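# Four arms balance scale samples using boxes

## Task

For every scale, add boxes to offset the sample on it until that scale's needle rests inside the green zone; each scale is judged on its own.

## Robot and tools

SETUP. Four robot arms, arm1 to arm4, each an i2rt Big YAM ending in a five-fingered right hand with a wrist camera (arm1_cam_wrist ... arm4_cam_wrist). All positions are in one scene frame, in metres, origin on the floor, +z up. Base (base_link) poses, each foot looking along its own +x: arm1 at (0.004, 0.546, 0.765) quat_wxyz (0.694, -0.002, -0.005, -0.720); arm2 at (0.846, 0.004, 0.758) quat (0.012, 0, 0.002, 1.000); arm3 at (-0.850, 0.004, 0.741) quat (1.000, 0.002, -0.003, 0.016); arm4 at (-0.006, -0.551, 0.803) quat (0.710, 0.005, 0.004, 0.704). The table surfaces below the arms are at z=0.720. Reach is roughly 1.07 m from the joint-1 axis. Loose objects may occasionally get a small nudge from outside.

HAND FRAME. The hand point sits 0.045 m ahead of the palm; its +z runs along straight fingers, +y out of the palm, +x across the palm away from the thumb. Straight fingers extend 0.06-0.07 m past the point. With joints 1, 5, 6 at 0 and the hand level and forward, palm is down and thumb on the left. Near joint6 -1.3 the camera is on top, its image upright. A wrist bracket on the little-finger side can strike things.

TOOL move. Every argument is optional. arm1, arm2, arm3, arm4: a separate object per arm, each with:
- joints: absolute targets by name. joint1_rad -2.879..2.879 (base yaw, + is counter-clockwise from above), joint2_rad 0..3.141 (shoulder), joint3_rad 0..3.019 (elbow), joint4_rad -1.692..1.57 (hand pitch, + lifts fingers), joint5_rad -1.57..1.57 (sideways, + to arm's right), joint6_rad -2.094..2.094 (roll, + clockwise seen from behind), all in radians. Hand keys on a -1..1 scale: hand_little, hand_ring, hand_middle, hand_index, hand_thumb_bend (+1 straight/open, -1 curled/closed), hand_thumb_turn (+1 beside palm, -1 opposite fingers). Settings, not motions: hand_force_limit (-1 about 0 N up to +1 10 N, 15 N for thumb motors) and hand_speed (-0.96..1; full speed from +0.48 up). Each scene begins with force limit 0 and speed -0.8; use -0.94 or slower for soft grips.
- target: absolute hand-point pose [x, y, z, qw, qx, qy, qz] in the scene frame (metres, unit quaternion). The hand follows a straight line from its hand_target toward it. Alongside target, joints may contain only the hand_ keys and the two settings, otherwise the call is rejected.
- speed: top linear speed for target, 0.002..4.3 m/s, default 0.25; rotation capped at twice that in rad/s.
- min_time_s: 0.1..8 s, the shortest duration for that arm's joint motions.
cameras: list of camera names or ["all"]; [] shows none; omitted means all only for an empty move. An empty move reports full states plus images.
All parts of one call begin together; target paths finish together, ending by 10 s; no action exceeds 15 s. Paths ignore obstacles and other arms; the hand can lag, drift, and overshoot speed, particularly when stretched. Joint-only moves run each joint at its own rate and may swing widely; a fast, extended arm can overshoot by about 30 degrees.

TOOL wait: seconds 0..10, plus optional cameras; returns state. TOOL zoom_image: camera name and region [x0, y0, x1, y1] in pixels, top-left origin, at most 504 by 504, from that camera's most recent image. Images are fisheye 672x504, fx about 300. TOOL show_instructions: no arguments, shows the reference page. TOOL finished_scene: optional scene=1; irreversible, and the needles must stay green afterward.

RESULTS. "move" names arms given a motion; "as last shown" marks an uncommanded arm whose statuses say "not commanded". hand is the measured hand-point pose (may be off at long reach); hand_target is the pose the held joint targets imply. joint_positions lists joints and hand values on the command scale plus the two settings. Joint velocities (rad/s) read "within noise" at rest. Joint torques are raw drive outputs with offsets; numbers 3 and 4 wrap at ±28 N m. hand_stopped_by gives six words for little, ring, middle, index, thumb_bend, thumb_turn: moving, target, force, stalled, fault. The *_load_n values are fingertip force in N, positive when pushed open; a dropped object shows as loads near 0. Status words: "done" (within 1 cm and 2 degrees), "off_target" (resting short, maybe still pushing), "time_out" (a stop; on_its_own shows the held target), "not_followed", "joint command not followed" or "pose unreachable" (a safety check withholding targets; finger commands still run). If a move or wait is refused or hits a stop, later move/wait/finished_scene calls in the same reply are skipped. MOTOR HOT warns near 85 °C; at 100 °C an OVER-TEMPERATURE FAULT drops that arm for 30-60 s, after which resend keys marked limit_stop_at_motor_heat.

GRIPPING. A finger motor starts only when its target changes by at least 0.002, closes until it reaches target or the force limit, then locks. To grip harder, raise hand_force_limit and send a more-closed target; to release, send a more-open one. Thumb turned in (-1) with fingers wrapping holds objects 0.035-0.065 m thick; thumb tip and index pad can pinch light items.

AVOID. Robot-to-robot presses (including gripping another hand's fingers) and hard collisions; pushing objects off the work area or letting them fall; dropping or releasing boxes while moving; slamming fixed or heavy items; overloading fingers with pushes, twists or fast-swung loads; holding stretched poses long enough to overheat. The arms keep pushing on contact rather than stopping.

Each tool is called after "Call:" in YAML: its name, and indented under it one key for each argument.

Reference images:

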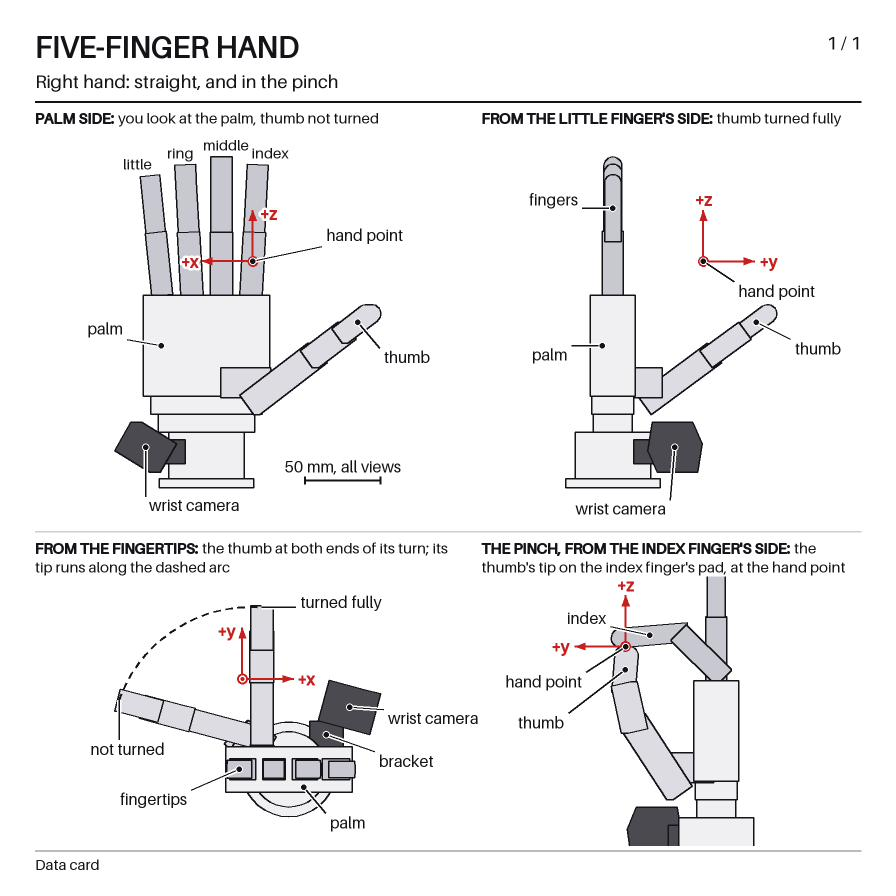

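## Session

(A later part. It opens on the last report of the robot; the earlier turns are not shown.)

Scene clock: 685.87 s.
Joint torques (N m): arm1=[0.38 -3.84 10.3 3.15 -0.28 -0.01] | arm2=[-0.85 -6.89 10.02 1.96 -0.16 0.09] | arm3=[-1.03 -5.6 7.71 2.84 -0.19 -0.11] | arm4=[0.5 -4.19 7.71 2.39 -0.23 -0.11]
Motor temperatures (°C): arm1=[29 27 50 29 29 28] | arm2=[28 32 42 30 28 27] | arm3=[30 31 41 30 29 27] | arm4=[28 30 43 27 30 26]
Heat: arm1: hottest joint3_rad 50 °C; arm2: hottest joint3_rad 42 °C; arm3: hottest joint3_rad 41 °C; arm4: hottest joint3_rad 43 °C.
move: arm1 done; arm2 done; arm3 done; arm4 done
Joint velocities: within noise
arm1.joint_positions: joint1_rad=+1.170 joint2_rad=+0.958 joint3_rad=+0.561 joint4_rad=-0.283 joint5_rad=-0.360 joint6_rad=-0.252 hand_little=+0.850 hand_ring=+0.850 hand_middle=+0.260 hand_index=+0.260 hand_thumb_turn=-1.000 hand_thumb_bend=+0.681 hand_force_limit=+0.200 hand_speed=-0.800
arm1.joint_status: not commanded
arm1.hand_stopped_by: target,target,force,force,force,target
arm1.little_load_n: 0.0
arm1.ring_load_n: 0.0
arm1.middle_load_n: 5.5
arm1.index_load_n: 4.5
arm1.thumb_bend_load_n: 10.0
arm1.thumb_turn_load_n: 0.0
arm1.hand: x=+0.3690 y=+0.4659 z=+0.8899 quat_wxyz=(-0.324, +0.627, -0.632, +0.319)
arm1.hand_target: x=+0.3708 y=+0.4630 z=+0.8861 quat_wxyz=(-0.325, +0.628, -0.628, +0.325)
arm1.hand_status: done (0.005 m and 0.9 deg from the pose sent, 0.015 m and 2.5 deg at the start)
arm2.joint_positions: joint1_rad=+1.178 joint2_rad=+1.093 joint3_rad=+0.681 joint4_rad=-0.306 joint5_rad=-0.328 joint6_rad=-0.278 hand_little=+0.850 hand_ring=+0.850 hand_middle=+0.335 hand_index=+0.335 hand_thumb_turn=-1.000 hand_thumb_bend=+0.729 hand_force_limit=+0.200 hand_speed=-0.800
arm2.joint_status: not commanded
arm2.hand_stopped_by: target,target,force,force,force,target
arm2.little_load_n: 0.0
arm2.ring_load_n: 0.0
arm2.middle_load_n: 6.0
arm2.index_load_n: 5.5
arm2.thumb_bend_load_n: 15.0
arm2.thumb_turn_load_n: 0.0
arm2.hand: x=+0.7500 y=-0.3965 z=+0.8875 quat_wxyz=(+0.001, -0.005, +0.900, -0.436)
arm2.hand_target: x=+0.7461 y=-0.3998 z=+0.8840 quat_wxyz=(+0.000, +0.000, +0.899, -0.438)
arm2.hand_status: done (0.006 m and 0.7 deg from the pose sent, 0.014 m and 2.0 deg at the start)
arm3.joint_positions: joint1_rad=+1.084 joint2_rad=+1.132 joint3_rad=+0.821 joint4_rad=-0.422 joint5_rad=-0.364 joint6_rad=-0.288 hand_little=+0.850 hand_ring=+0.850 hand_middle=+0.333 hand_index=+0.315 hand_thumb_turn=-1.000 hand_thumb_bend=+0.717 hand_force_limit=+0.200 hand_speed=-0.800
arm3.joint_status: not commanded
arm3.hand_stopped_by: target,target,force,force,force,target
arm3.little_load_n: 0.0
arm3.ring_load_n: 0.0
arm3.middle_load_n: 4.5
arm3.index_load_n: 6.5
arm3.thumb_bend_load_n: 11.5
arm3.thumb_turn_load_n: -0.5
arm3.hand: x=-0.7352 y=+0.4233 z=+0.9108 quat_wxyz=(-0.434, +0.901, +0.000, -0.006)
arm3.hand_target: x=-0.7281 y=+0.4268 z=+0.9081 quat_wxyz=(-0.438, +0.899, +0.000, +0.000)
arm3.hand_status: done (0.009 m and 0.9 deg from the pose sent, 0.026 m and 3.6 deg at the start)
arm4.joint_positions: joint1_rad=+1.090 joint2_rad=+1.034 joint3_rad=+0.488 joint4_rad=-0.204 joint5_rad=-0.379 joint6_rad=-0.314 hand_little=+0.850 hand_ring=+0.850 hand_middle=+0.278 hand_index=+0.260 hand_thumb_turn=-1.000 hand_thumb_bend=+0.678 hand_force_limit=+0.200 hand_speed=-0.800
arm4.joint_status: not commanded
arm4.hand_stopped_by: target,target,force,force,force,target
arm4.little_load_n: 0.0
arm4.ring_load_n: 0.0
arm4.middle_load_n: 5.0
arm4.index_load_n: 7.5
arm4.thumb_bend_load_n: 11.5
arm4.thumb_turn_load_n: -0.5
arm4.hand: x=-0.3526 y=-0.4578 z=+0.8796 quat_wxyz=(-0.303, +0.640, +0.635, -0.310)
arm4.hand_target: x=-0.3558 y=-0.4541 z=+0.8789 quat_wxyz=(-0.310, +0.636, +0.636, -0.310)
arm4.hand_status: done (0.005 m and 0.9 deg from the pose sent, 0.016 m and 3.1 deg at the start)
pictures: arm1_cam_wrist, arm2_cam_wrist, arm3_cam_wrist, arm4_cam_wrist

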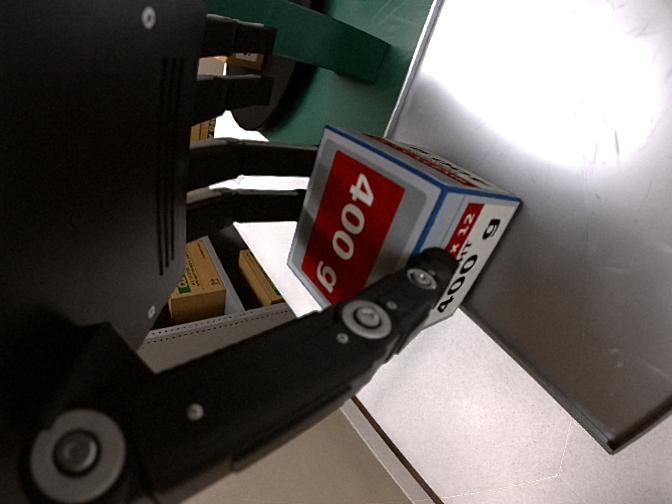

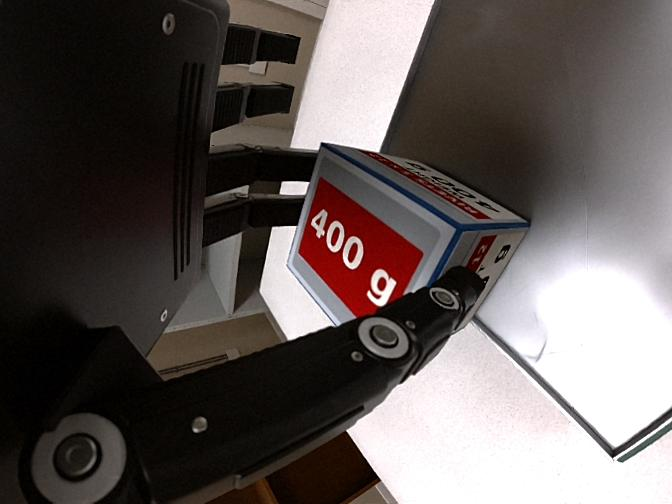

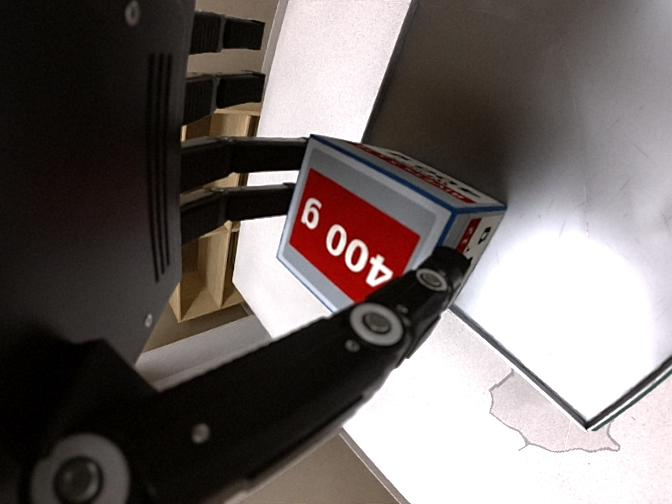

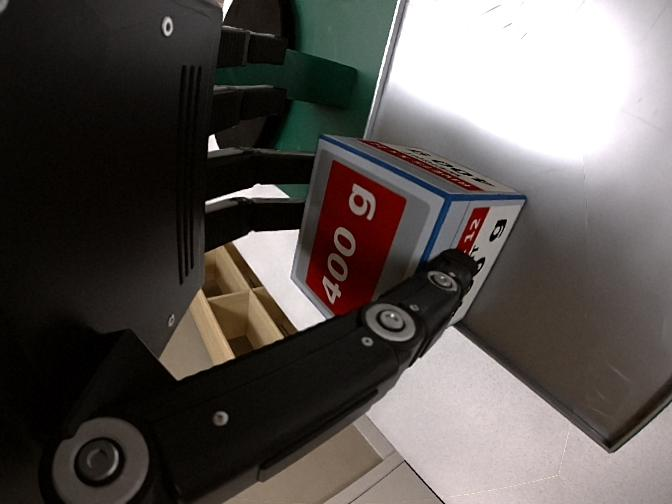

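Call:
move:
  arm1: {"joints": {"hand_speed": -0.5, "hand_thumb_bend": 1.0, "hand_index": 0.7, "hand_middle": 0.7, "hand_little": -1}}
  arm2: {"joints": {"hand_speed": -0.5, "hand_thumb_bend": 1.0, "hand_index": 0.7, "hand_middle": 0.7, "hand_little": -1}}
  arm3: {"joints": {"hand_speed": -0.5, "hand_thumb_bend": 1.0, "hand_index": 0.7, "hand_middle": 0.7, "hand_little": -1}}
  arm4: {"joints": {"hand_speed": -0.5, "hand_thumb_bend": 1.0, "hand_index": 0.7, "hand_middle": 0.7, "hand_little": -1}}

Call:
move:
  arm1: {"target": [0.374, 0.463, 0.98, 0.3254, -0.6278, 0.6278, -0.3254], "speed": 0.25}
  arm2: {"target": [0.746, -0.405, 0.98, 0, 0, -0.8988, 0.4384], "speed": 0.25}
  arm3: {"target": [-0.728, 0.432, 1.0, 0.4384, -0.8988, 0, 0], "speed": 0.25}
  arm4: {"target": [-0.359, -0.454, 0.98, 0.31, -0.6355, -0.6355, 0.31], "speed": 0.25}
  cameras: ["all"]

Scene clock: 724.90 s.
Joint torques (N m): arm1=[0.56 -3.96 10.44 2.71 -0.31 -0.02] | arm2=[-0.67 -6.3 10.11 1.81 -0.19 0.11] | arm3=[-0.62 -5.95 7.86 2.59 -0.19 -0.04] | arm4=[0.38 -4.54 7.95 2.35 -0.22 -0.1]
Motor temperatures (°C): arm1=[29 26 44 29 29 28] | arm2=[28 32 40 30 28 27] | arm3=[30 31 38 30 29 27] | arm4=[28 30 40 27 30 26]
Heat: arm1: hottest joint3_rad 44 °C; arm2: hottest joint3_rad 40 °C; arm3: hottest joint3_rad 38 °C; arm4: hottest joint3_rad 40 °C.
move: arm1 done; arm2 done; arm3 done; arm4 done
Joint velocities: within noise
arm1.joint_positions: joint1_rad=+1.170 joint2_rad=+0.959 joint3_rad=+0.560 joint4_rad=-0.274 joint5_rad=-0.360 joint6_rad=-0.253 hand_little=-1.000 hand_ring=+0.850 hand_middle=+0.700 hand_index=+0.700 hand_thumb_turn=-1.000 hand_thumb_bend=+1.000 hand_force_limit=+0.200 hand_speed=-0.500
arm1.joint_status: all done
arm1.hand_stopped_by: target,target,target,target,target,target
arm1.little_load_n: 0.0
arm1.ring_load_n: 0.0
arm1.middle_load_n: 0.0
arm1.index_load_n: 0.0
arm1.thumb_bend_load_n: 0.0
arm1.thumb_turn_load_n: 0.5
arm1.hand: x=+0.3704 y=+0.4652 z=+0.8905 quat_wxyz=(-0.326, +0.627, -0.631, +0.322)
arm1.hand_target: x=+0.3708 y=+0.4630 z=+0.8861 quat_wxyz=(-0.325, +0.628, -0.628, +0.325)
arm1.hand_status: not commanded
arm2.joint_positions: joint1_rad=+1.178 joint2_rad=+1.095 joint3_rad=+0.680 joint4_rad=-0.297 joint5_rad=-0.328 joint6_rad=-0.278 hand_little=-1.000 hand_ring=+0.850 hand_middle=+0.700 hand_index=+0.700 hand_thumb_turn=-1.000 hand_thumb_bend=+1.000 hand_force_limit=+0.200 hand_speed=-0.500
arm2.joint_status: all done
arm2.hand_stopped_by: target,target,target,target,target,target
arm2.little_load_n: 0.0
arm2.ring_load_n: 0.0
arm2.middle_load_n: 0.0
arm2.index_load_n: 0.0
arm2.thumb_bend_load_n: 0.0
arm2.thumb_turn_load_n: 0.0
arm2.hand: x=+0.7491 y=-0.3978 z=+0.8874 quat_wxyz=(+0.000, -0.005, +0.899, -0.438)
arm2.hand_target: x=+0.7460 y=-0.3998 z=+0.8841 quat_wxyz=(+0.000, +0.000, +0.899, -0.438)
arm2.hand_status: not commanded
arm3.joint_positions: joint1_rad=+1.084 joint2_rad=+1.138 joint3_rad=+0.821 joint4_rad=-0.417 joint5_rad=-0.364 joint6_rad=-0.288 hand_little=-1.000 hand_ring=+0.850 hand_middle=+0.700 hand_index=+0.700 hand_thumb_turn=-1.000 hand_thumb_bend=+1.000 hand_force_limit=+0.200 hand_speed=-0.500
arm3.joint_status: all done
arm3.hand_stopped_by: target,target,target,target,target,target
arm3.little_load_n: 0.0
arm3.ring_load_n: 0.0
arm3.middle_load_n: 0.0
arm3.index_load_n: 0.0
arm3.thumb_bend_load_n: 0.0
arm3.thumb_turn_load_n: 0.0
arm3.hand: x=-0.7346 y=+0.4247 z=+0.9093 quat_wxyz=(-0.434, +0.901, +0.000, -0.006)
arm3.hand_target: x=-0.7281 y=+0.4268 z=+0.9082 quat_wxyz=(-0.438, +0.899, +0.000, +0.000)
arm3.hand_status: not commanded
arm4.joint_positions: joint1_rad=+1.090 joint2_rad=+1.039 joint3_rad=+0.485 joint4_rad=-0.203 joint5_rad=-0.379 joint6_rad=-0.314 hand_little=-1.000 hand_ring=+0.850 hand_middle=+0.700 hand_index=+0.700 hand_thumb_turn=-1.000 hand_thumb_bend=+1.000 hand_force_limit=+0.200 hand_speed=-0.500
arm4.joint_status: all done
arm4.hand_stopped_by: target,target,target,target,target,target
arm4.little_load_n: 0.0
arm4.ring_load_n: 0.0
arm4.middle_load_n: 0.0
arm4.index_load_n: 0.0
arm4.thumb_bend_load_n: 0.0
arm4.thumb_turn_load_n: 0.0
arm4.hand: x=-0.3516 y=-0.4584 z=+0.8767 quat_wxyz=(-0.300, +0.641, +0.635, -0.309)
arm4.hand_target: x=-0.3559 y=-0.4541 z=+0.8791 quat_wxyz=(-0.310, +0.636, +0.636, -0.310)
arm4.hand_status: not commanded
pictures: none

Scene clock: 726.10 s.
Joint torques (N m): arm1=[0.5 -3.66 16.01 1.14 -0.24 0] | arm2=[-0.38 -6.65 13.45 0.99 -0.05 0.17] | arm3=[-0.09 -5.71 11.4 1.4 -0.17 -0.03] | arm4=[0.97 -4.07 11.58 1.14 -0.14 -0.04]
Motor temperatures (°C): arm1=[29 26 44 29 29 28] | arm2=[28 32 40 30 28 27] | arm3=[30 31 38 30 29 27] | arm4=[28 30 40 27 30 26]
Heat: arm1: hottest joint3_rad 44 °C; arm2: hottest joint3_rad 40 °C; arm3: hottest joint3_rad 38 °C; arm4: hottest joint3_rad 40 °C.
move: arm1 off_target; arm2 off_target; arm3 off_target; arm4 off_target
Joint velocities: within noise
arm1.joint_positions: joint1_rad=+1.170 joint2_rad=+0.881 joint3_rad=+0.718 joint4_rad=-0.528 joint5_rad=-0.360 joint6_rad=-0.253 hand_little=-1.000 hand_ring=+0.850 hand_middle=+0.700 hand_index=+0.700 hand_thumb_turn=-1.000 hand_thumb_bend=+1.000 hand_force_limit=+0.200 hand_speed=-0.500
arm1.joint_status: not commanded
arm1.hand_stopped_by: target,target,target,target,target,target
arm1.little_load_n: 0.0
arm1.ring_load_n: 0.0
arm1.middle_load_n: 0.0
arm1.index_load_n: 0.0
arm1.thumb_bend_load_n: 0.0
arm1.thumb_turn_load_n: 0.0
arm1.hand: x=+0.3653 y=+0.4682 z=+0.9604 quat_wxyz=(-0.323, +0.628, -0.635, +0.314)
arm1.hand_target: x=+0.3734 y=+0.4632 z=+0.9797 quat_wxyz=(-0.325, +0.628, -0.628, +0.326)
arm1.hand_status: off_target (0.022 m and 1.5 deg from the pose sent, 0.090 m and 0.5 deg at the start)
arm2.joint_positions: joint1_rad=+1.178 joint2_rad=+1.029 joint3_rad=+0.866 joint4_rad=-0.560 joint5_rad=-0.326 joint6_rad=-0.278 hand_little=-1.000 hand_ring=+0.850 hand_middle=+0.700 hand_index=+0.700 hand_thumb_turn=-1.000 hand_thumb_bend=+1.000 hand_force_limit=+0.200 hand_speed=-0.500
arm2.joint_status: not commanded
arm2.hand_stopped_by: target,target,target,target,target,target
arm2.little_load_n: 0.0
arm2.ring_load_n: 0.0
arm2.middle_load_n: 0.0
arm2.index_load_n: 0.0
arm2.thumb_bend_load_n: 0.0
arm2.thumb_turn_load_n: 0.0
arm2.hand: x=+0.7485 y=-0.3982 z=+0.9695 quat_wxyz=(+0.001, -0.004, +0.901, -0.434)
arm2.hand_target: x=+0.7461 y=-0.4047 z=+0.9800 quat_wxyz=(+0.000, +0.000, +0.899, -0.439)
arm2.hand_status: off_target (0.013 m and 0.8 deg from the pose sent, 0.093 m and 0.6 deg at the start)
arm3.joint_positions: joint1_rad=+1.084 joint2_rad=+1.098 joint3_rad=+0.991 joint4_rad=-0.642 joint5_rad=-0.362 joint6_rad=-0.288 hand_little=-1.000 hand_ring=+0.850 hand_middle=+0.700 hand_index=+0.700 hand_thumb_turn=-1.000 hand_thumb_bend=+1.000 hand_force_limit=+0.200 hand_speed=-0.500
arm3.joint_status: not commanded
arm3.hand_stopped_by: target,target,target,target,target,target
arm3.little_load_n: 0.0
arm3.ring_load_n: 0.0
arm3.middle_load_n: 0.0
arm3.index_load_n: 0.0
arm3.thumb_bend_load_n: 0.0
arm3.thumb_turn_load_n: 0.0
arm3.hand: x=-0.7352 y=+0.4233 z=+0.9811 quat_wxyz=(-0.427, +0.904, -0.002, -0.008)
arm3.hand_target: x=-0.7283 y=+0.4314 z=+0.9999 quat_wxyz=(-0.439, +0.899, +0.000, +0.000)
arm3.hand_status: off_target (0.022 m and 1.7 deg from the pose sent, 0.091 m and 0.9 deg at the start)
arm4.joint_positions: joint1_rad=+1.090 joint2_rad=+0.910 joint3_rad=+0.663 joint4_rad=-0.514 joint5_rad=-0.376 joint6_rad=-0.314 hand_little=-1.000 hand_ring=+0.850 hand_middle=+0.700 hand_index=+0.700 hand_thumb_turn=-1.000 hand_thumb_bend=+1.000 hand_force_limit=+0.200 hand_speed=-0.500
arm4.joint_status: not commanded
arm4.hand_stopped_by: target,target,target,target,target,target
arm4.little_load_n: 0.0
arm4.ring_load_n: 0.0
arm4.middle_load_n: 0.0
arm4.index_load_n: 0.0
arm4.thumb_bend_load_n: 0.0
arm4.thumb_turn_load_n: 0.0
arm4.hand: x=-0.3497 y=-0.4584 z=+0.9631 quat_wxyz=(-0.299, +0.643, +0.635, -0.307)
arm4.hand_target: x=-0.3586 y=-0.4542 z=+0.9800 quat_wxyz=(-0.310, +0.636, +0.635, -0.310)
arm4.hand_status: off_target (0.020 m and 1.6 deg from the pose sent, 0.104 m and 1.3 deg at the start)
pictures: arm1_cam_wrist, arm2_cam_wrist, arm3_cam_wrist, arm4_cam_wrist

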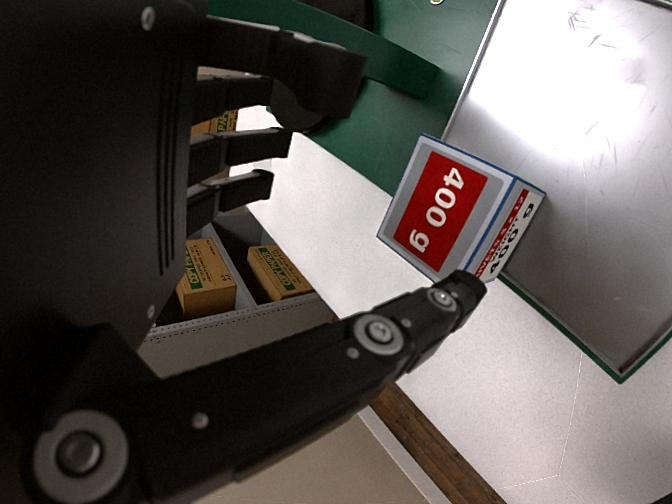

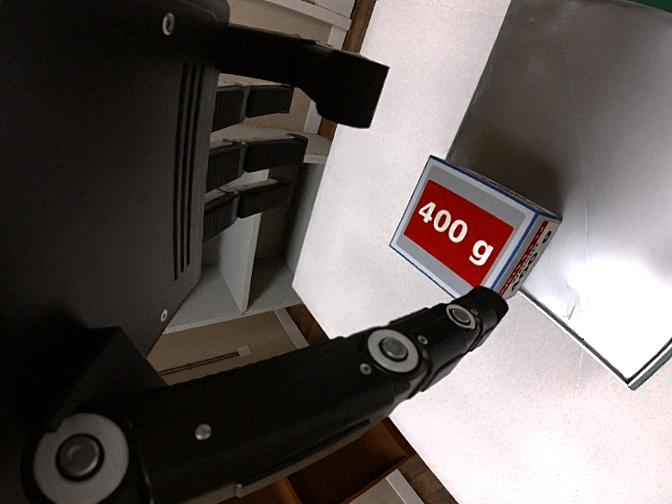

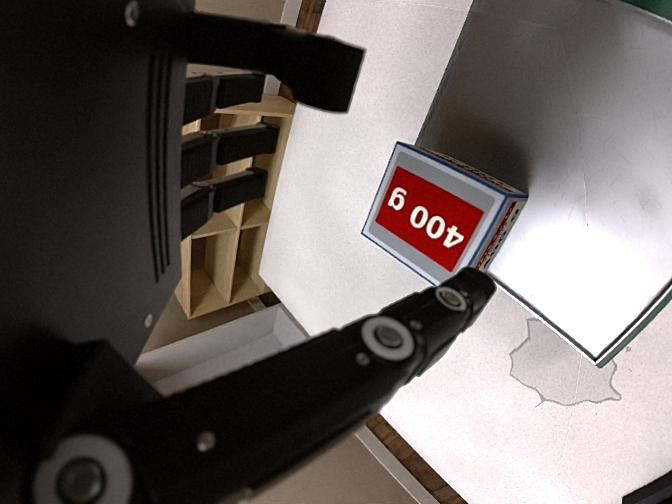

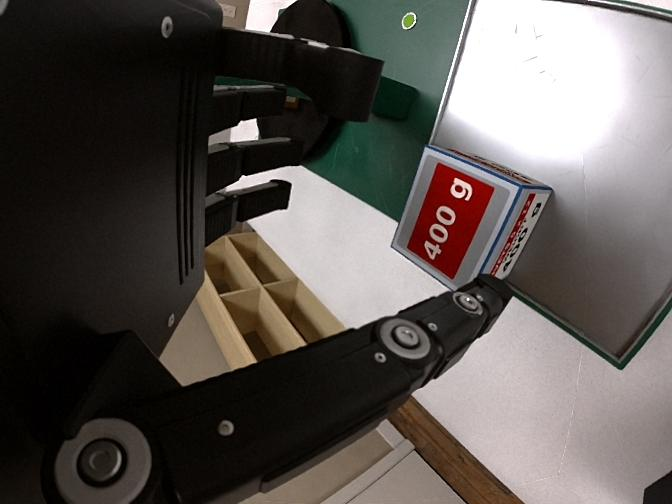

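Call:
move:
  arm1: {"target": [0.25, 0.42, 1.08, 0.3254, -0.6278, 0.6278, -0.3254], "speed": 0.5, "joints": {"hand_speed": 0.3, "hand_ring": -1, "hand_index": 0.5, "hand_middle": 0.5}}
  arm2: {"target": [0.68, -0.20, 0.99, 0.1499, -0.3074, -0.8445, 0.412], "speed": 0.5, "joints": {"hand_speed": 0.3, "hand_ring": -1, "hand_index": 0.5, "hand_middle": 0.5}}
  arm3: {"target": [-0.68, 0.23, 1.01, 0.412, -0.8445, 0.3074, -0.1499], "speed": 0.5, "joints": {"hand_speed": 0.3, "hand_ring": -1, "hand_index": 0.5, "hand_middle": 0.5}}
  arm4: {"target": [-0.25, -0.42, 1.08, 0.31, -0.6355, -0.6355, 0.31], "speed": 0.5, "joints": {"hand_speed": 0.3, "hand_ring": -1, "hand_index": 0.5, "hand_middle": 0.5}}

Call:
move:
  arm1: {"joints": {"joint1_rad": 0.435, "joint2_rad": 0.594, "joint3_rad": 1.421, "joint4_rad": -1.139, "joint5_rad": 0.038, "joint6_rad": -1.383}, "min_time_s": 1.3}
  arm2: {"target": [0.3925, -0.103, 0.885, 0.2789, -0.5717, -0.6935, 0.3383], "speed": 0.5}
  arm3: {"target": [-0.377, 0.098, 0.908, 0.3359, -0.6885, 0.5777, -0.2818], "speed": 0.5}
  arm4: {"joints": {"joint1_rad": 0.435, "joint2_rad": 0.594, "joint3_rad": 1.421, "joint4_rad": -1.139, "joint5_rad": 0.038, "joint6_rad": -1.383}, "min_time_s": 1.3}
  cameras: ["all"]

Scene clock: 756.17 s.
Joint torques (N m): arm1=[0.26 -1.38 16.5 0.87 -0.58 -0.08] | arm2=[-1.03 0.97 10.85 1.16 -0.16 0.02] | arm3=[-0.62 0.85 7.86 1.33 -0.16 0.09] | arm4=[0.32 -1.55 12.37 0.84 -0.49 -0.13]
Motor temperatures (°C): arm1=[29 26 46 29 29 28] | arm2=[28 32 43 30 28 27] | arm3=[30 31 37 30 29 27] | arm4=[28 29 41 27 30 26]
Heat: arm1: hottest joint3_rad 46 °C; arm2: hottest joint3_rad 43 °C; arm3: hottest joint3_rad 37 °C; arm4: hottest joint3_rad 41 °C.
move: arm1 off_target; arm2 done; arm3 done; arm4 off_target
Joint velocities: within noise
arm1.joint_positions: joint1_rad=+0.702 joint2_rad=+0.723 joint3_rad=+0.927 joint4_rad=-1.105 joint5_rad=-0.702 joint6_rad=-0.624 hand_little=-1.000 hand_ring=-1.000 hand_middle=+0.500 hand_index=+0.500 hand_thumb_turn=-1.000 hand_thumb_bend=+1.000 hand_force_limit=+0.200 hand_speed=+0.300
arm1.joint_status: all done
arm1.hand_stopped_by: target,target,target,target,target,target
arm1.little_load_n: 0.0
arm1.ring_load_n: 0.0
arm1.middle_load_n: 0.0
arm1.index_load_n: 0.0
arm1.thumb_bend_load_n: 0.0
arm1.thumb_turn_load_n: 0.0
arm1.hand: x=+0.2474 y=+0.4268 z=+1.0558 quat_wxyz=(-0.329, +0.624, -0.639, +0.306)
arm1.hand_target: x=+0.2497 y=+0.4206 z=+1.0795 quat_wxyz=(-0.325, +0.628, -0.628, +0.326)
arm1.hand_status: off_target (0.025 m and 2.6 deg from the pose sent, 0.173 m and 1.5 deg at the start)
arm2.joint_positions: joint1_rad=+0.733 joint2_rad=+0.482 joint3_rad=+0.690 joint4_rad=-0.871 joint5_rad=-0.128 joint6_rad=-0.104 hand_little=-1.000 hand_ring=-1.000 hand_middle=+0.500 hand_index=+0.500 hand_thumb_turn=-1.000 hand_thumb_bend=+1.000 hand_force_limit=+0.200 hand_speed=+0.300
arm2.joint_status: all done
arm2.hand_stopped_by: target,target,target,target,target,target
arm2.little_load_n: 0.0
arm2.ring_load_n: 0.0
arm2.middle_load_n: 0.0
arm2.index_load_n: 0.0
arm2.thumb_bend_load_n: 0.0
arm2.thumb_turn_load_n: 0.0
arm2.hand: x=+0.6800 y=-0.2015 z=+0.9914 quat_wxyz=(-0.151, +0.305, +0.843, -0.416)
arm2.hand_target: x=+0.6800 y=-0.2000 z=+0.9899 quat_wxyz=(-0.150, +0.307, +0.845, -0.412)
arm2.hand_status: done (0.002 m and 0.5 deg from the pose sent, 0.211 m and 40.5 deg at the start)
arm3.joint_positions: joint1_rad=+0.752 joint2_rad=+0.567 joint3_rad=+0.810 joint4_rad=-0.895 joint5_rad=-0.076 joint6_rad=-0.067 hand_little=-1.000 hand_ring=-1.000 hand_middle=+0.500 hand_index=+0.500 hand_thumb_turn=-1.000 hand_thumb_bend=+1.000 hand_force_limit=+0.200 hand_speed=+0.300
arm3.joint_status: all done
arm3.hand_stopped_by: target,target,target,target,target,target
arm3.little_load_n: 0.0
arm3.ring_load_n: 0.0
arm3.middle_load_n: 0.0
arm3.index_load_n: -0.5
arm3.thumb_bend_load_n: 0.0
arm3.thumb_turn_load_n: 0.0
arm3.hand: x=-0.6804 y=+0.2322 z=+1.0155 quat_wxyz=(-0.420, +0.843, -0.298, +0.155)
arm3.hand_target: x=-0.6801 y=+0.2300 z=+1.0101 quat_wxyz=(-0.412, +0.844, -0.307, +0.150)
arm3.hand_status: done (0.006 m and 1.5 deg from the pose sent, 0.203 m and 40.2 deg at the start)
arm4.joint_positions: joint1_rad=+0.707 joint2_rad=+0.730 joint3_rad=+0.858 joint4_rad=-1.061 joint5_rad=-0.642 joint6_rad=-0.634 hand_little=-1.000 hand_ring=-1.000 hand_middle=+0.500 hand_index=+0.500 hand_thumb_turn=-1.000 hand_thumb_bend=+1.000 hand_force_limit=+0.200 hand_speed=+0.300
arm4.joint_status: all done
arm4.hand_stopped_by: target,target,target,target,target,target
arm4.little_load_n: 0.0
arm4.ring_load_n: 0.0
arm4.middle_load_n: -0.5
arm4.index_load_n: 0.0
arm4.thumb_bend_load_n: 0.0
arm4.thumb_turn_load_n: 0.0
arm4.hand: x=-0.2459 y=-0.4280 z=+1.0586 quat_wxyz=(-0.292, +0.645, +0.633, -0.312)
arm4.hand_target: x=-0.2497 y=-0.4205 z=+1.0795 quat_wxyz=(-0.310, +0.636, +0.635, -0.310)
arm4.hand_status: off_target (0.023 m and 2.4 deg from the pose sent, 0.158 m and 1.6 deg at the start)
pictures: none

Scene clock: 758.23 s.
Joint torques (N m): arm1=[0.26 2.61 12.19 1.39 0.18 -0.11] | arm2=[-0.5 -8.76 13.41 1.8 0.17 0.25] | arm3=[-0.26 -7.71 11.51 2.45 0.09 0.09] | arm4=[0.15 2.14 8.83 1.51 0.09 -0.16]
Motor temperatures (°C): arm1=[29 26 46 29 29 28] | arm2=[28 32 43 30 28 27] | arm3=[30 31 37 30 29 27] | arm4=[28 29 41 27 30 26]
Heat: arm1: hottest joint3_rad 46 °C; arm2: hottest joint3_rad 43 °C; arm3: hottest joint3_rad 37 °C; arm4: hottest joint3_rad 41 °C.
move: arm1 done; arm2 off_target; arm3 off_target; arm4 done
Joint velocities: within noise
arm1.joint_positions: joint1_rad=+0.441 joint2_rad=+0.590 joint3_rad=+1.385 joint4_rad=-1.124 joint5_rad=+0.034 joint6_rad=-1.368 hand_little=-1.000 hand_ring=-1.000 hand_middle=+0.500 hand_index=+0.500 hand_thumb_turn=-1.000 hand_thumb_bend=+1.000 hand_force_limit=+0.200 hand_speed=+0.300
arm1.joint_status: all done
arm1.hand_stopped_by: target,target,target,target,target,target
arm1.little_load_n: 0.0
arm1.ring_load_n: 0.0
arm1.middle_load_n: 0.0
arm1.index_load_n: 0.0
arm1.thumb_bend_load_n: 0.0
arm1.thumb_turn_load_n: 0.0
arm1.hand: x=+0.0457 y=+0.2970 z=+1.3121 quat_wxyz=(+0.284, +0.621, -0.520, +0.512)
arm1.hand_target: x=+0.0407 y=+0.3015 z=+1.3262 quat_wxyz=(+0.294, +0.619, -0.515, +0.515)
arm1.hand_status: not commanded
arm2.joint_positions: joint1_rad=+0.182 joint2_rad=+1.192 joint3_rad=+0.707 joint4_rad=-0.223 joint5_rad=-0.025 joint6_rad=-0.038 hand_little=-1.000 hand_ring=-1.000 hand_middle=+0.500 hand_index=+0.500 hand_thumb_turn=-1.000 hand_thumb_bend=+1.000 hand_force_limit=+0.200 hand_speed=+0.300
arm2.joint_status: not commanded
arm2.hand_stopped_by: target,target,target,target,target,target
arm2.little_load_n: 0.0
arm2.ring_load_n: 0.0
arm2.middle_load_n: 0.0
arm2.index_load_n: 0.0
arm2.thumb_bend_load_n: 0.0
arm2.thumb_turn_load_n: 0.0
arm2.hand: x=+0.4105 y=-0.0984 z=+0.8668 quat_wxyz=(-0.268, +0.572, +0.705, -0.322)
arm2.hand_target: x=+0.3936 y=-0.1027 z=+0.8854 quat_wxyz=(-0.279, +0.572, +0.694, -0.338)
arm2.hand_status: off_target (0.026 m and 2.6 deg from the pose sent, 0.322 m and 39.1 deg at the start)
arm3.joint_positions: joint1_rad=+0.090 joint2_rad=+1.209 joint3_rad=+0.805 joint4_rad=-0.341 joint5_rad=-0.043 joint6_rad=-0.044 hand_little=-1.000 hand_ring=-1.000 hand_middle=+0.500 hand_index=+0.500 hand_thumb_turn=-1.000 hand_thumb_bend=+1.000 hand_force_limit=+0.200 hand_speed=+0.300
arm3.joint_status: not commanded
arm3.hand_stopped_by: target,target,target,target,target,target
arm3.little_load_n: 0.0
arm3.ring_load_n: 0.0
arm3.middle_load_n: 0.0
arm3.index_load_n: 0.0
arm3.thumb_bend_load_n: 0.0
arm3.thumb_turn_load_n: 0.0
arm3.hand: x=-0.4016 y=+0.0950 z=+0.8769 quat_wxyz=(-0.311, +0.703, -0.585, +0.259)
arm3.hand_target: x=-0.3791 y=+0.0976 z=+0.9087 quat_wxyz=(-0.336, +0.689, -0.578, +0.282)
arm3.hand_status: off_target (0.040 m and 4.3 deg from the pose sent, 0.349 m and 40.8 deg at the start)
arm4.joint_positions: joint1_rad=+0.441 joint2_rad=+0.586 joint3_rad=+1.392 joint4_rad=-1.131 joint5_rad=+0.036 joint6_rad=-1.371 hand_little=-1.000 hand_ring=-1.000 hand_middle=+0.500 hand_index=+0.500 hand_thumb_turn=-1.000 hand_thumb_bend=+1.000 hand_force_limit=+0.200 hand_speed=+0.300
arm4.joint_status: all done
arm4.hand_stopped_by: target,target,target,target,target,target
arm4.little_load_n: 0.0
arm4.ring_load_n: 0.0
arm4.middle_load_n: 0.0
arm4.index_load_n: 0.0
arm4.thumb_bend_load_n: 0.0
arm4.thumb_turn_load_n: 0.0
arm4.hand: x=-0.0481 y=-0.3021 z=+1.3508 quat_wxyz=(-0.518, +0.513, +0.627, +0.274)
arm4.hand_target: x=-0.0447 y=-0.3033 z=+1.3623 quat_wxyz=(-0.520, +0.509, +0.625, +0.282)
arm4.hand_status: not commanded
pictures: arm1_cam_wrist, arm2_cam_wrist, arm3_cam_wrist, arm4_cam_wrist

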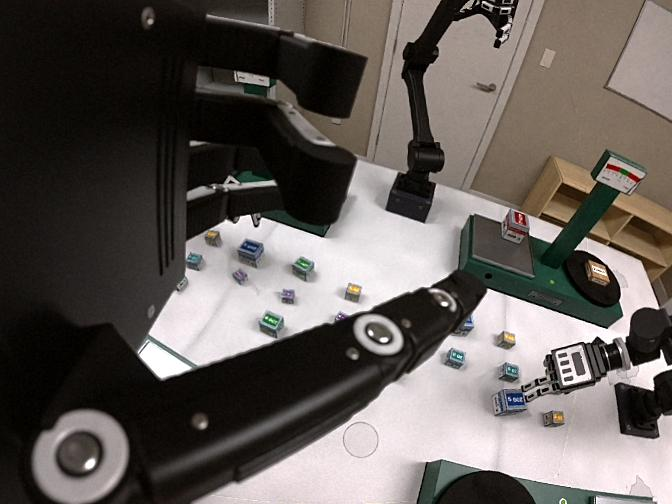

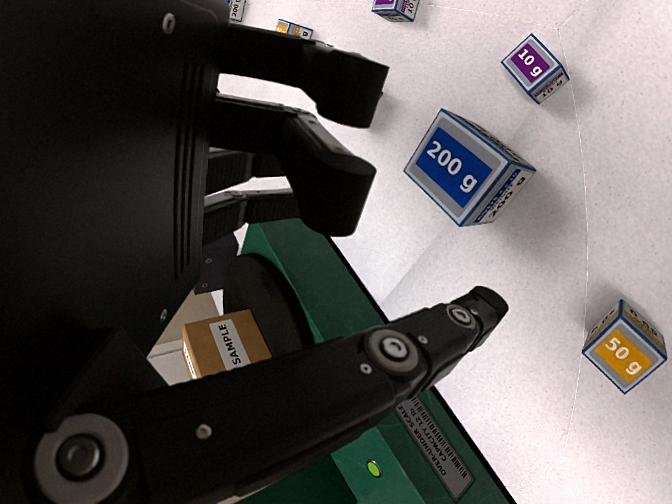

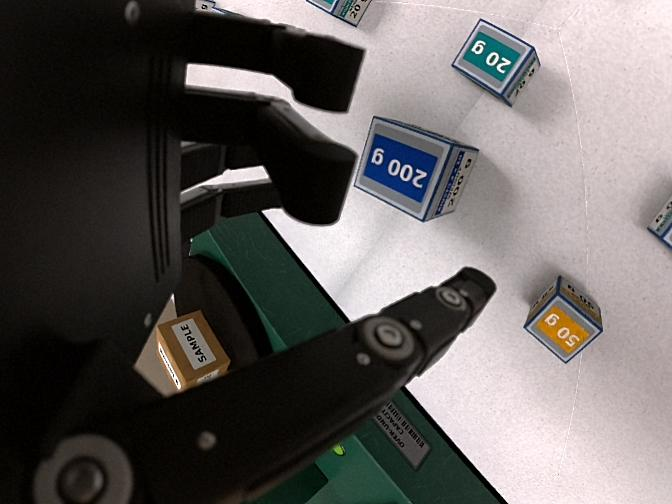

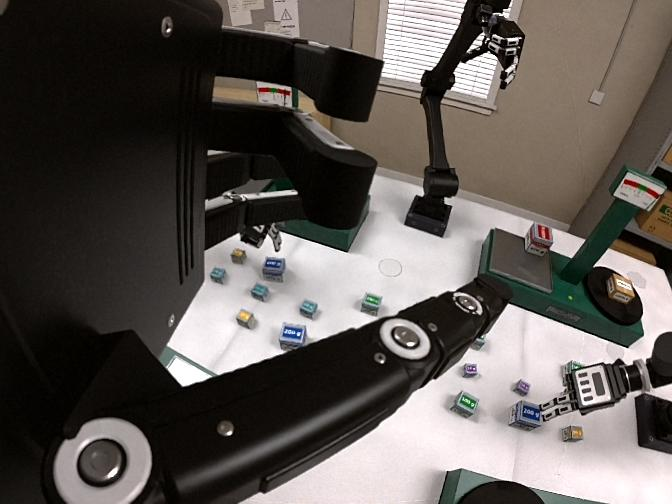

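Call:
zoom_image:
  camera: "arm1_cam_wrist"
  region: [580, 140, 660, 210]

Call:
zoom_image:
  camera: "arm1_cam_wrist"
  region: [220, 55, 300, 115]

Call:
zoom_image:
  camera: "arm4_cam_wrist"
  region: [590, 155, 672, 225]

Call:
zoom_image:
  camera: "arm4_cam_wrist"
  region: [240, 65, 310, 125]

Scaled by 6.300 from the camera's image (finer frame: 960x720).

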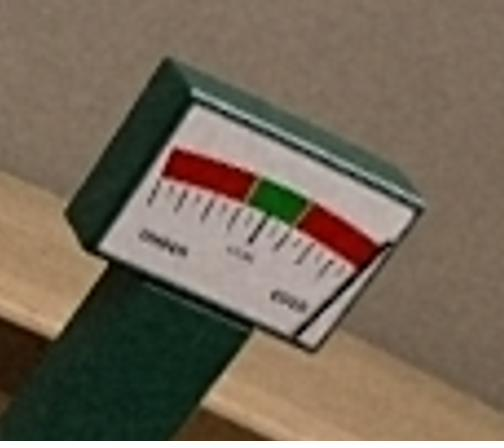

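Scaled by 6.300 from the camera's image (finer frame: 960x720).

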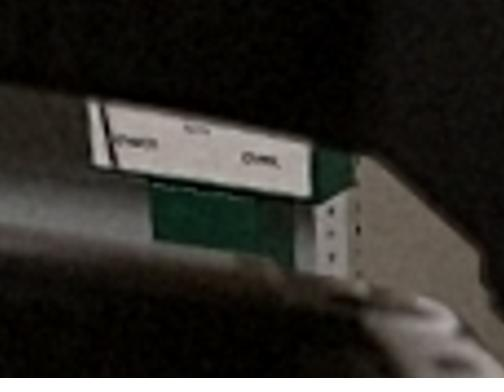

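Scaled by 6.146 from the camera's image (finer frame: 960x720).

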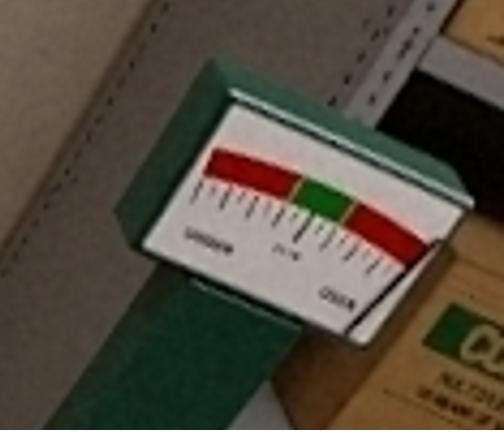

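Scaled by 7.200 from the camera's image (finer frame: 960x720).

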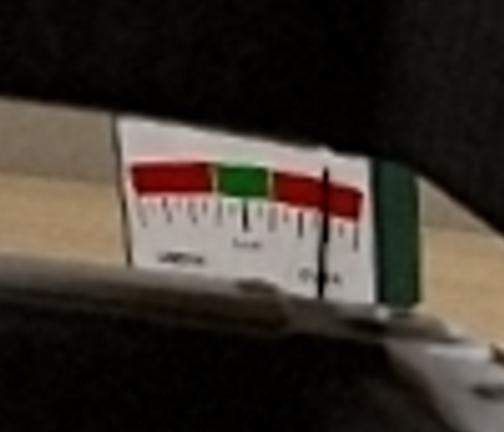

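Call:
move:
  arm1: {"target": [0.0754, 0.112, 0.885, 0.0306, -0.0627, 0.8966, -0.4374], "speed": 0.6}
  arm2: {"target": [0.3858, -0.0646, 0.773, 0.3243, -0.6647, -0.6049, 0.2951], "speed": 0.25, "joints": {"hand_speed": -0.8, "hand_force_limit": 0.1}}
  arm3: {"target": [-0.3766, 0.0825, 0.791, 0.3441, -0.7053, 0.557, -0.2717], "speed": 0.25, "joints": {"hand_speed": -0.8, "hand_force_limit": 0.1}}
  arm4: {"target": [-0.2425, -0.129, 0.885, 0.4254, -0.872, -0.2175, 0.1061], "speed": 0.6}
  cameras: ["all"]

Call:
move:
  arm2: {"joints": {"hand_thumb_bend": 0.3, "hand_index": 0.0, "hand_middle": 0.0}}
  arm3: {"joints": {"hand_thumb_bend": 0.3, "hand_index": 0.0, "hand_middle": 0.0}}
  cameras: ["arm2_cam_wrist", "arm3_cam_wrist"]

Scene clock: 818.57 s.
Joint torques (N m): arm1=[0.79 -7.65 10.07 2.77 -0.05 0.2] | arm2=[-0.97 -10.23 8.2 1.78 0.29 0.2] | arm3=[-1.61 -8.12 6.26 2.88 -0.15 -0.07] | arm4=[0.44 -9.82 7.95 2.43 0.06 0.09]
Motor temperatures (°C): arm1=[29 26 43 29 29 28] | arm2=[28 32 44 30 28 27] | arm3=[30 31 39 30 29 27] | arm4=[28 29 39 27 30 26]
Heat: arm1: hottest joint3_rad 43 °C; arm2: hottest joint3_rad 44 °C; arm3: hottest joint3_rad 39 °C; arm4: hottest joint3_rad 39 °C.
move: arm1 done; arm2 done; arm3 done; arm4 off_target
Joint velocities: within noise
arm1.joint_positions: joint1_rad=+0.121 joint2_rad=+1.156 joint3_rad=+0.687 joint4_rad=-0.223 joint5_rad=-0.045 joint6_rad=-0.054 hand_little=-1.000 hand_ring=-1.000 hand_middle=+0.500 hand_index=+0.500 hand_thumb_turn=-1.000 hand_thumb_bend=+1.000 hand_force_limit=+0.200 hand_speed=+0.300
arm1.joint_status: not commanded
arm1.hand_stopped_by: target,target,target,target,target,target
arm1.little_load_n: 0.0
arm1.ring_load_n: 0.0
arm1.middle_load_n: 0.0
arm1.index_load_n: 0.0
arm1.thumb_bend_load_n: 0.0
arm1.thumb_turn_load_n: 0.0
arm1.hand: x=+0.0759 y=+0.1133 z=+0.8835 quat_wxyz=(-0.028, +0.071, -0.900, +0.429)
arm1.hand_target: x=+0.0754 y=+0.1120 z=+0.8851 quat_wxyz=(-0.031, +0.063, -0.897, +0.437)
arm1.hand_status: done (0.002 m and 1.4 deg from the pose sent, 0.466 m and 87.8 deg at the start)
arm2.joint_positions: joint1_rad=+0.177 joint2_rad=+1.415 joint3_rad=+0.580 joint4_rad=+0.156 joint5_rad=+0.188 joint6_rad=+0.130 hand_little=-1.000 hand_ring=-1.000 hand_middle=+0.500 hand_index=+0.500 hand_thumb_turn=-1.000 hand_thumb_bend=+1.000 hand_force_limit=+0.100 hand_speed=-0.800
arm2.joint_status: all done
arm2.hand_stopped_by: target,target,target,target,target,target
arm2.little_load_n: 0.0
arm2.ring_load_n: 0.0
arm2.middle_load_n: 0.0
arm2.index_load_n: 0.0
arm2.thumb_bend_load_n: 0.0
arm2.thumb_turn_load_n: 0.0
arm2.hand: x=+0.3881 y=-0.0675 z=+0.7758 quat_wxyz=(-0.324, +0.657, +0.614, -0.294)
arm2.hand_target: x=+0.3858 y=-0.0647 z=+0.7731 quat_wxyz=(-0.324, +0.665, +0.605, -0.295)
arm2.hand_status: done (0.005 m and 1.3 deg from the pose sent, 0.103 m and 17.2 deg at the start)
arm3.joint_positions: joint1_rad=+0.040 joint2_rad=+1.403 joint3_rad=+0.682 joint4_rad=+0.030 joint5_rad=-0.131 joint6_rad=-0.100 hand_little=-1.000 hand_ring=-1.000 hand_middle=+0.500 hand_index=+0.500 hand_thumb_turn=-1.000 hand_thumb_bend=+1.000 hand_force_limit=+0.100 hand_speed=-0.800
arm3.joint_status: all done
arm3.hand_stopped_by: target,target,target,target,target,target
arm3.little_load_n: 0.0
arm3.ring_load_n: 0.0
arm3.middle_load_n: 0.0
arm3.index_load_n: 0.0
arm3.thumb_bend_load_n: 0.0
arm3.thumb_turn_load_n: 0.0
arm3.hand: x=-0.3796 y=+0.0873 z=+0.7913 quat_wxyz=(-0.342, +0.707, -0.559, +0.265)
arm3.hand_target: x=-0.3767 y=+0.0825 z=+0.7911 quat_wxyz=(-0.344, +0.705, -0.557, +0.272)
arm3.hand_status: done (0.006 m and 0.9 deg from the pose sent, 0.090 m and 5.1 deg at the start)
arm4.joint_positions: joint1_rad=+0.456 joint2_rad=+1.351 joint3_rad=+0.711 joint4_rad=-0.074 joint5_rad=-0.033 joint6_rad=-0.048 hand_little=-1.000 hand_ring=-1.000 hand_middle=+0.500 hand_index=+0.500 hand_thumb_turn=-1.000 hand_thumb_bend=+1.000 hand_force_limit=+0.200 hand_speed=+0.300
arm4.joint_status: not commanded
arm4.hand_stopped_by: target,target,target,target,target,target
arm4.little_load_n: 0.0
arm4.ring_load_n: 0.0
arm4.middle_load_n: 0.0
arm4.index_load_n: 0.0
arm4.thumb_bend_load_n: 0.0
arm4.thumb_turn_load_n: 0.0
arm4.hand: x=-0.2404 y=-0.1381 z=+0.8717 quat_wxyz=(-0.407, +0.879, +0.227, -0.102)
arm4.hand_target: x=-0.2424 y=-0.1293 z=+0.8851 quat_wxyz=(-0.425, +0.872, +0.218, -0.106)
arm4.hand_status: off_target (0.016 m and 2.6 deg from the pose sent, 0.534 m and 78.4 deg at the start)
pictures: arm1_cam_wrist, arm2_cam_wrist, arm3_cam_wrist, arm4_cam_wrist

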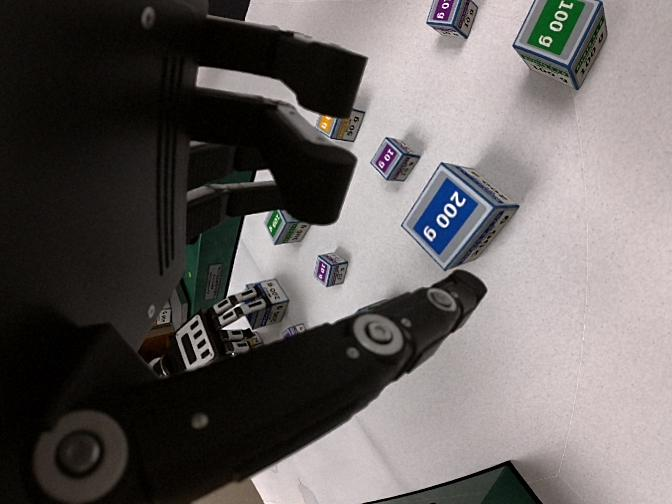

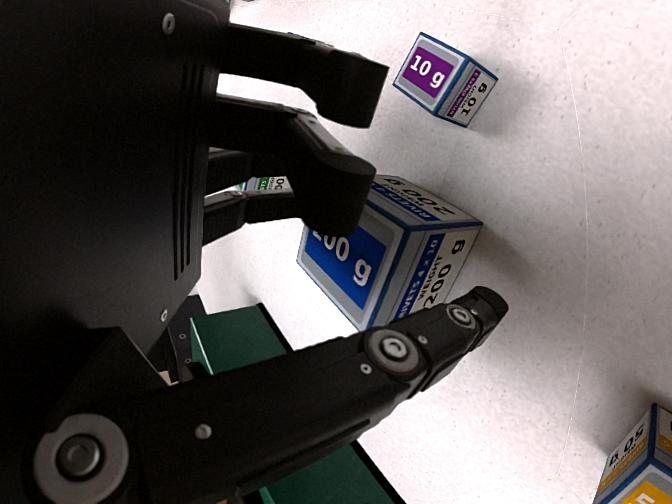

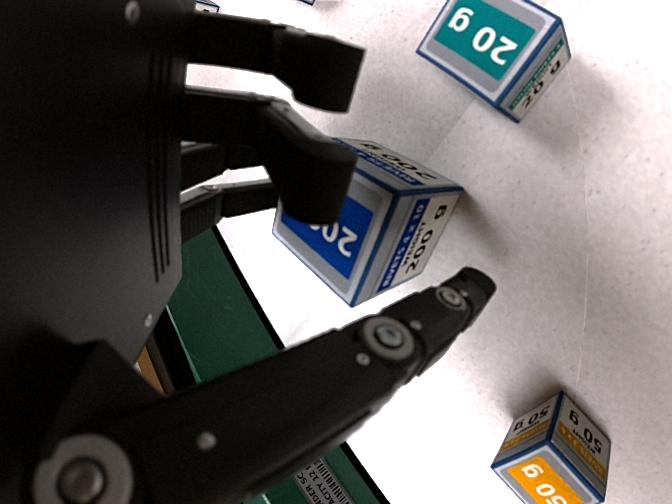

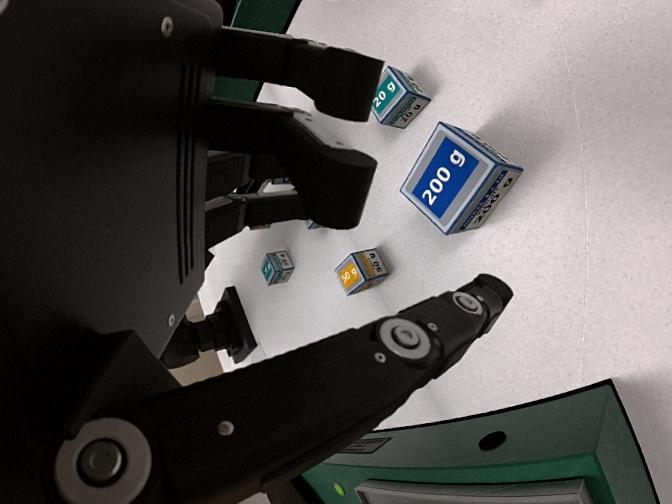

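Scene clock: 821.27 s.
Joint torques (N m): arm1=[0.44 -7.71 10.13 2.71 -0.04 0.22] | arm2=[-1.2 -9.52 8.02 1.77 0.24 0.22] | arm3=[-1.38 -7.82 6.16 2.48 -0.18 -0.05] | arm4=[0.5 -9.93 7.91 2.41 0.06 0.09]
Motor temperatures (°C): arm1=[29 27 44 29 29 28] | arm2=[28 32 44 30 28 27] | arm3=[30 31 38 30 29 27] | arm4=[28 30 39 27 30 26]
Heat: arm1: hottest joint3_rad 44 °C; arm2: hottest joint3_rad 44 °C; arm3: hottest joint3_rad 38 °C; arm4: hottest joint3_rad 39 °C.
move: arm2 off_target; arm3 off_target
Joint velocities: within noise
arm1, arm4: as last shown
arm2.joint_positions: joint1_rad=+0.176 joint2_rad=+1.415 joint3_rad=+0.580 joint4_rad=+0.158 joint5_rad=+0.189 joint6_rad=+0.131 hand_little=-1.000 hand_ring=-1.000 hand_middle=+0.115 hand_index=+0.098 hand_thumb_turn=-1.000 hand_thumb_bend=+0.808 hand_force_limit=+0.100 hand_speed=-0.800
arm2.joint_status: hand_middle off_target (ended at +0.115, target +0.000); hand_index off_target (ended at +0.098, target +0.000); hand_thumb_bend off_target (ended at +0.808, target +0.300)
arm2.hand_stopped_by: target,target,force,force,force,target
arm2.little_load_n: 0.0
arm2.ring_load_n: 0.0
arm2.middle_load_n: 4.0
arm2.index_load_n: 7.0
arm2.thumb_bend_load_n: 11.0
arm2.thumb_turn_load_n: -1.0
arm2.hand: x=+0.3877 y=-0.0671 z=+0.7761 quat_wxyz=(-0.325, +0.658, +0.613, -0.294)
arm2.hand_target: x=+0.3858 y=-0.0645 z=+0.7731 quat_wxyz=(-0.324, +0.665, +0.605, -0.295)
arm2.hand_status: not commanded
arm3.joint_positions: joint1_rad=+0.040 joint2_rad=+1.403 joint3_rad=+0.682 joint4_rad=+0.032 joint5_rad=-0.132 joint6_rad=-0.100 hand_little=-1.000 hand_ring=-1.000 hand_middle=+0.116 hand_index=+0.078 hand_thumb_turn=-1.000 hand_thumb_bend=+0.797 hand_force_limit=+0.100 hand_speed=-0.800
arm3.joint_status: hand_middle off_target (ended at +0.116, target +0.000); hand_index off_target (ended at +0.078, target +0.000); hand_thumb_bend off_target (ended at +0.797, target +0.300)
arm3.hand_stopped_by: target,target,force,force,force,target
arm3.little_load_n: 0.0
arm3.ring_load_n: 0.0
arm3.middle_load_n: 4.0
arm3.index_load_n: 7.5
arm3.thumb_bend_load_n: 9.5
arm3.thumb_turn_load_n: -1.5
arm3.hand: x=-0.3792 y=+0.0875 z=+0.7916 quat_wxyz=(-0.343, +0.707, -0.558, +0.266)
arm3.hand_target: x=-0.3766 y=+0.0824 z=+0.7911 quat_wxyz=(-0.344, +0.705, -0.557, +0.272)
arm3.hand_status: not commanded
arm4.joint_positions: joint1_rad=+0.456 joint2_rad=+1.351 joint3_rad=+0.711 joint4_rad=-0.074 joint5_rad=-0.033 joint6_rad=-0.047 hand_little=-1.000 hand_ring=-1.000 hand_middle=+0.500 hand_index=+0.500 hand_thumb_turn=-1.000 hand_thumb_bend=+1.000 hand_force_limit=+0.200 hand_speed=+0.300
arm4.index_load_n: 0.5

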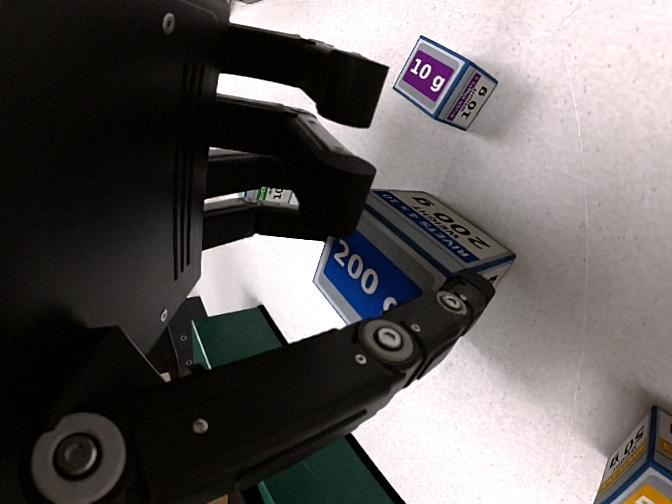

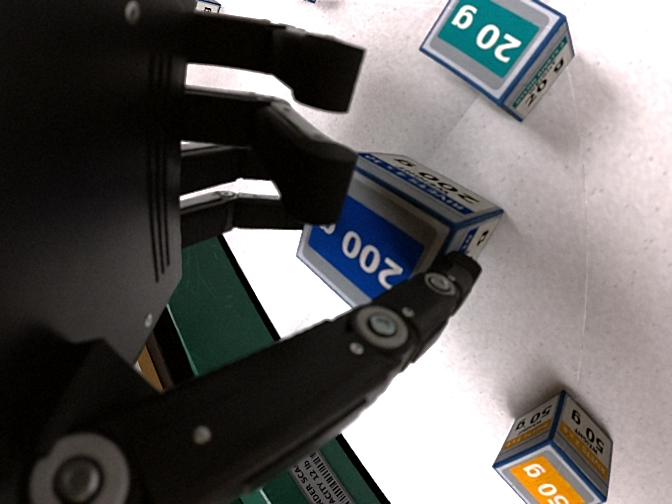

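Call:
zoom_image:
  camera: "arm2_cam_wrist"
  region: [280, 160, 540, 355]

Scaled by 1.938 from the camera's image (finer frame: 960x720).

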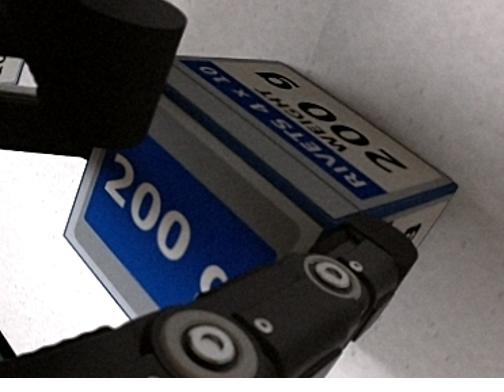

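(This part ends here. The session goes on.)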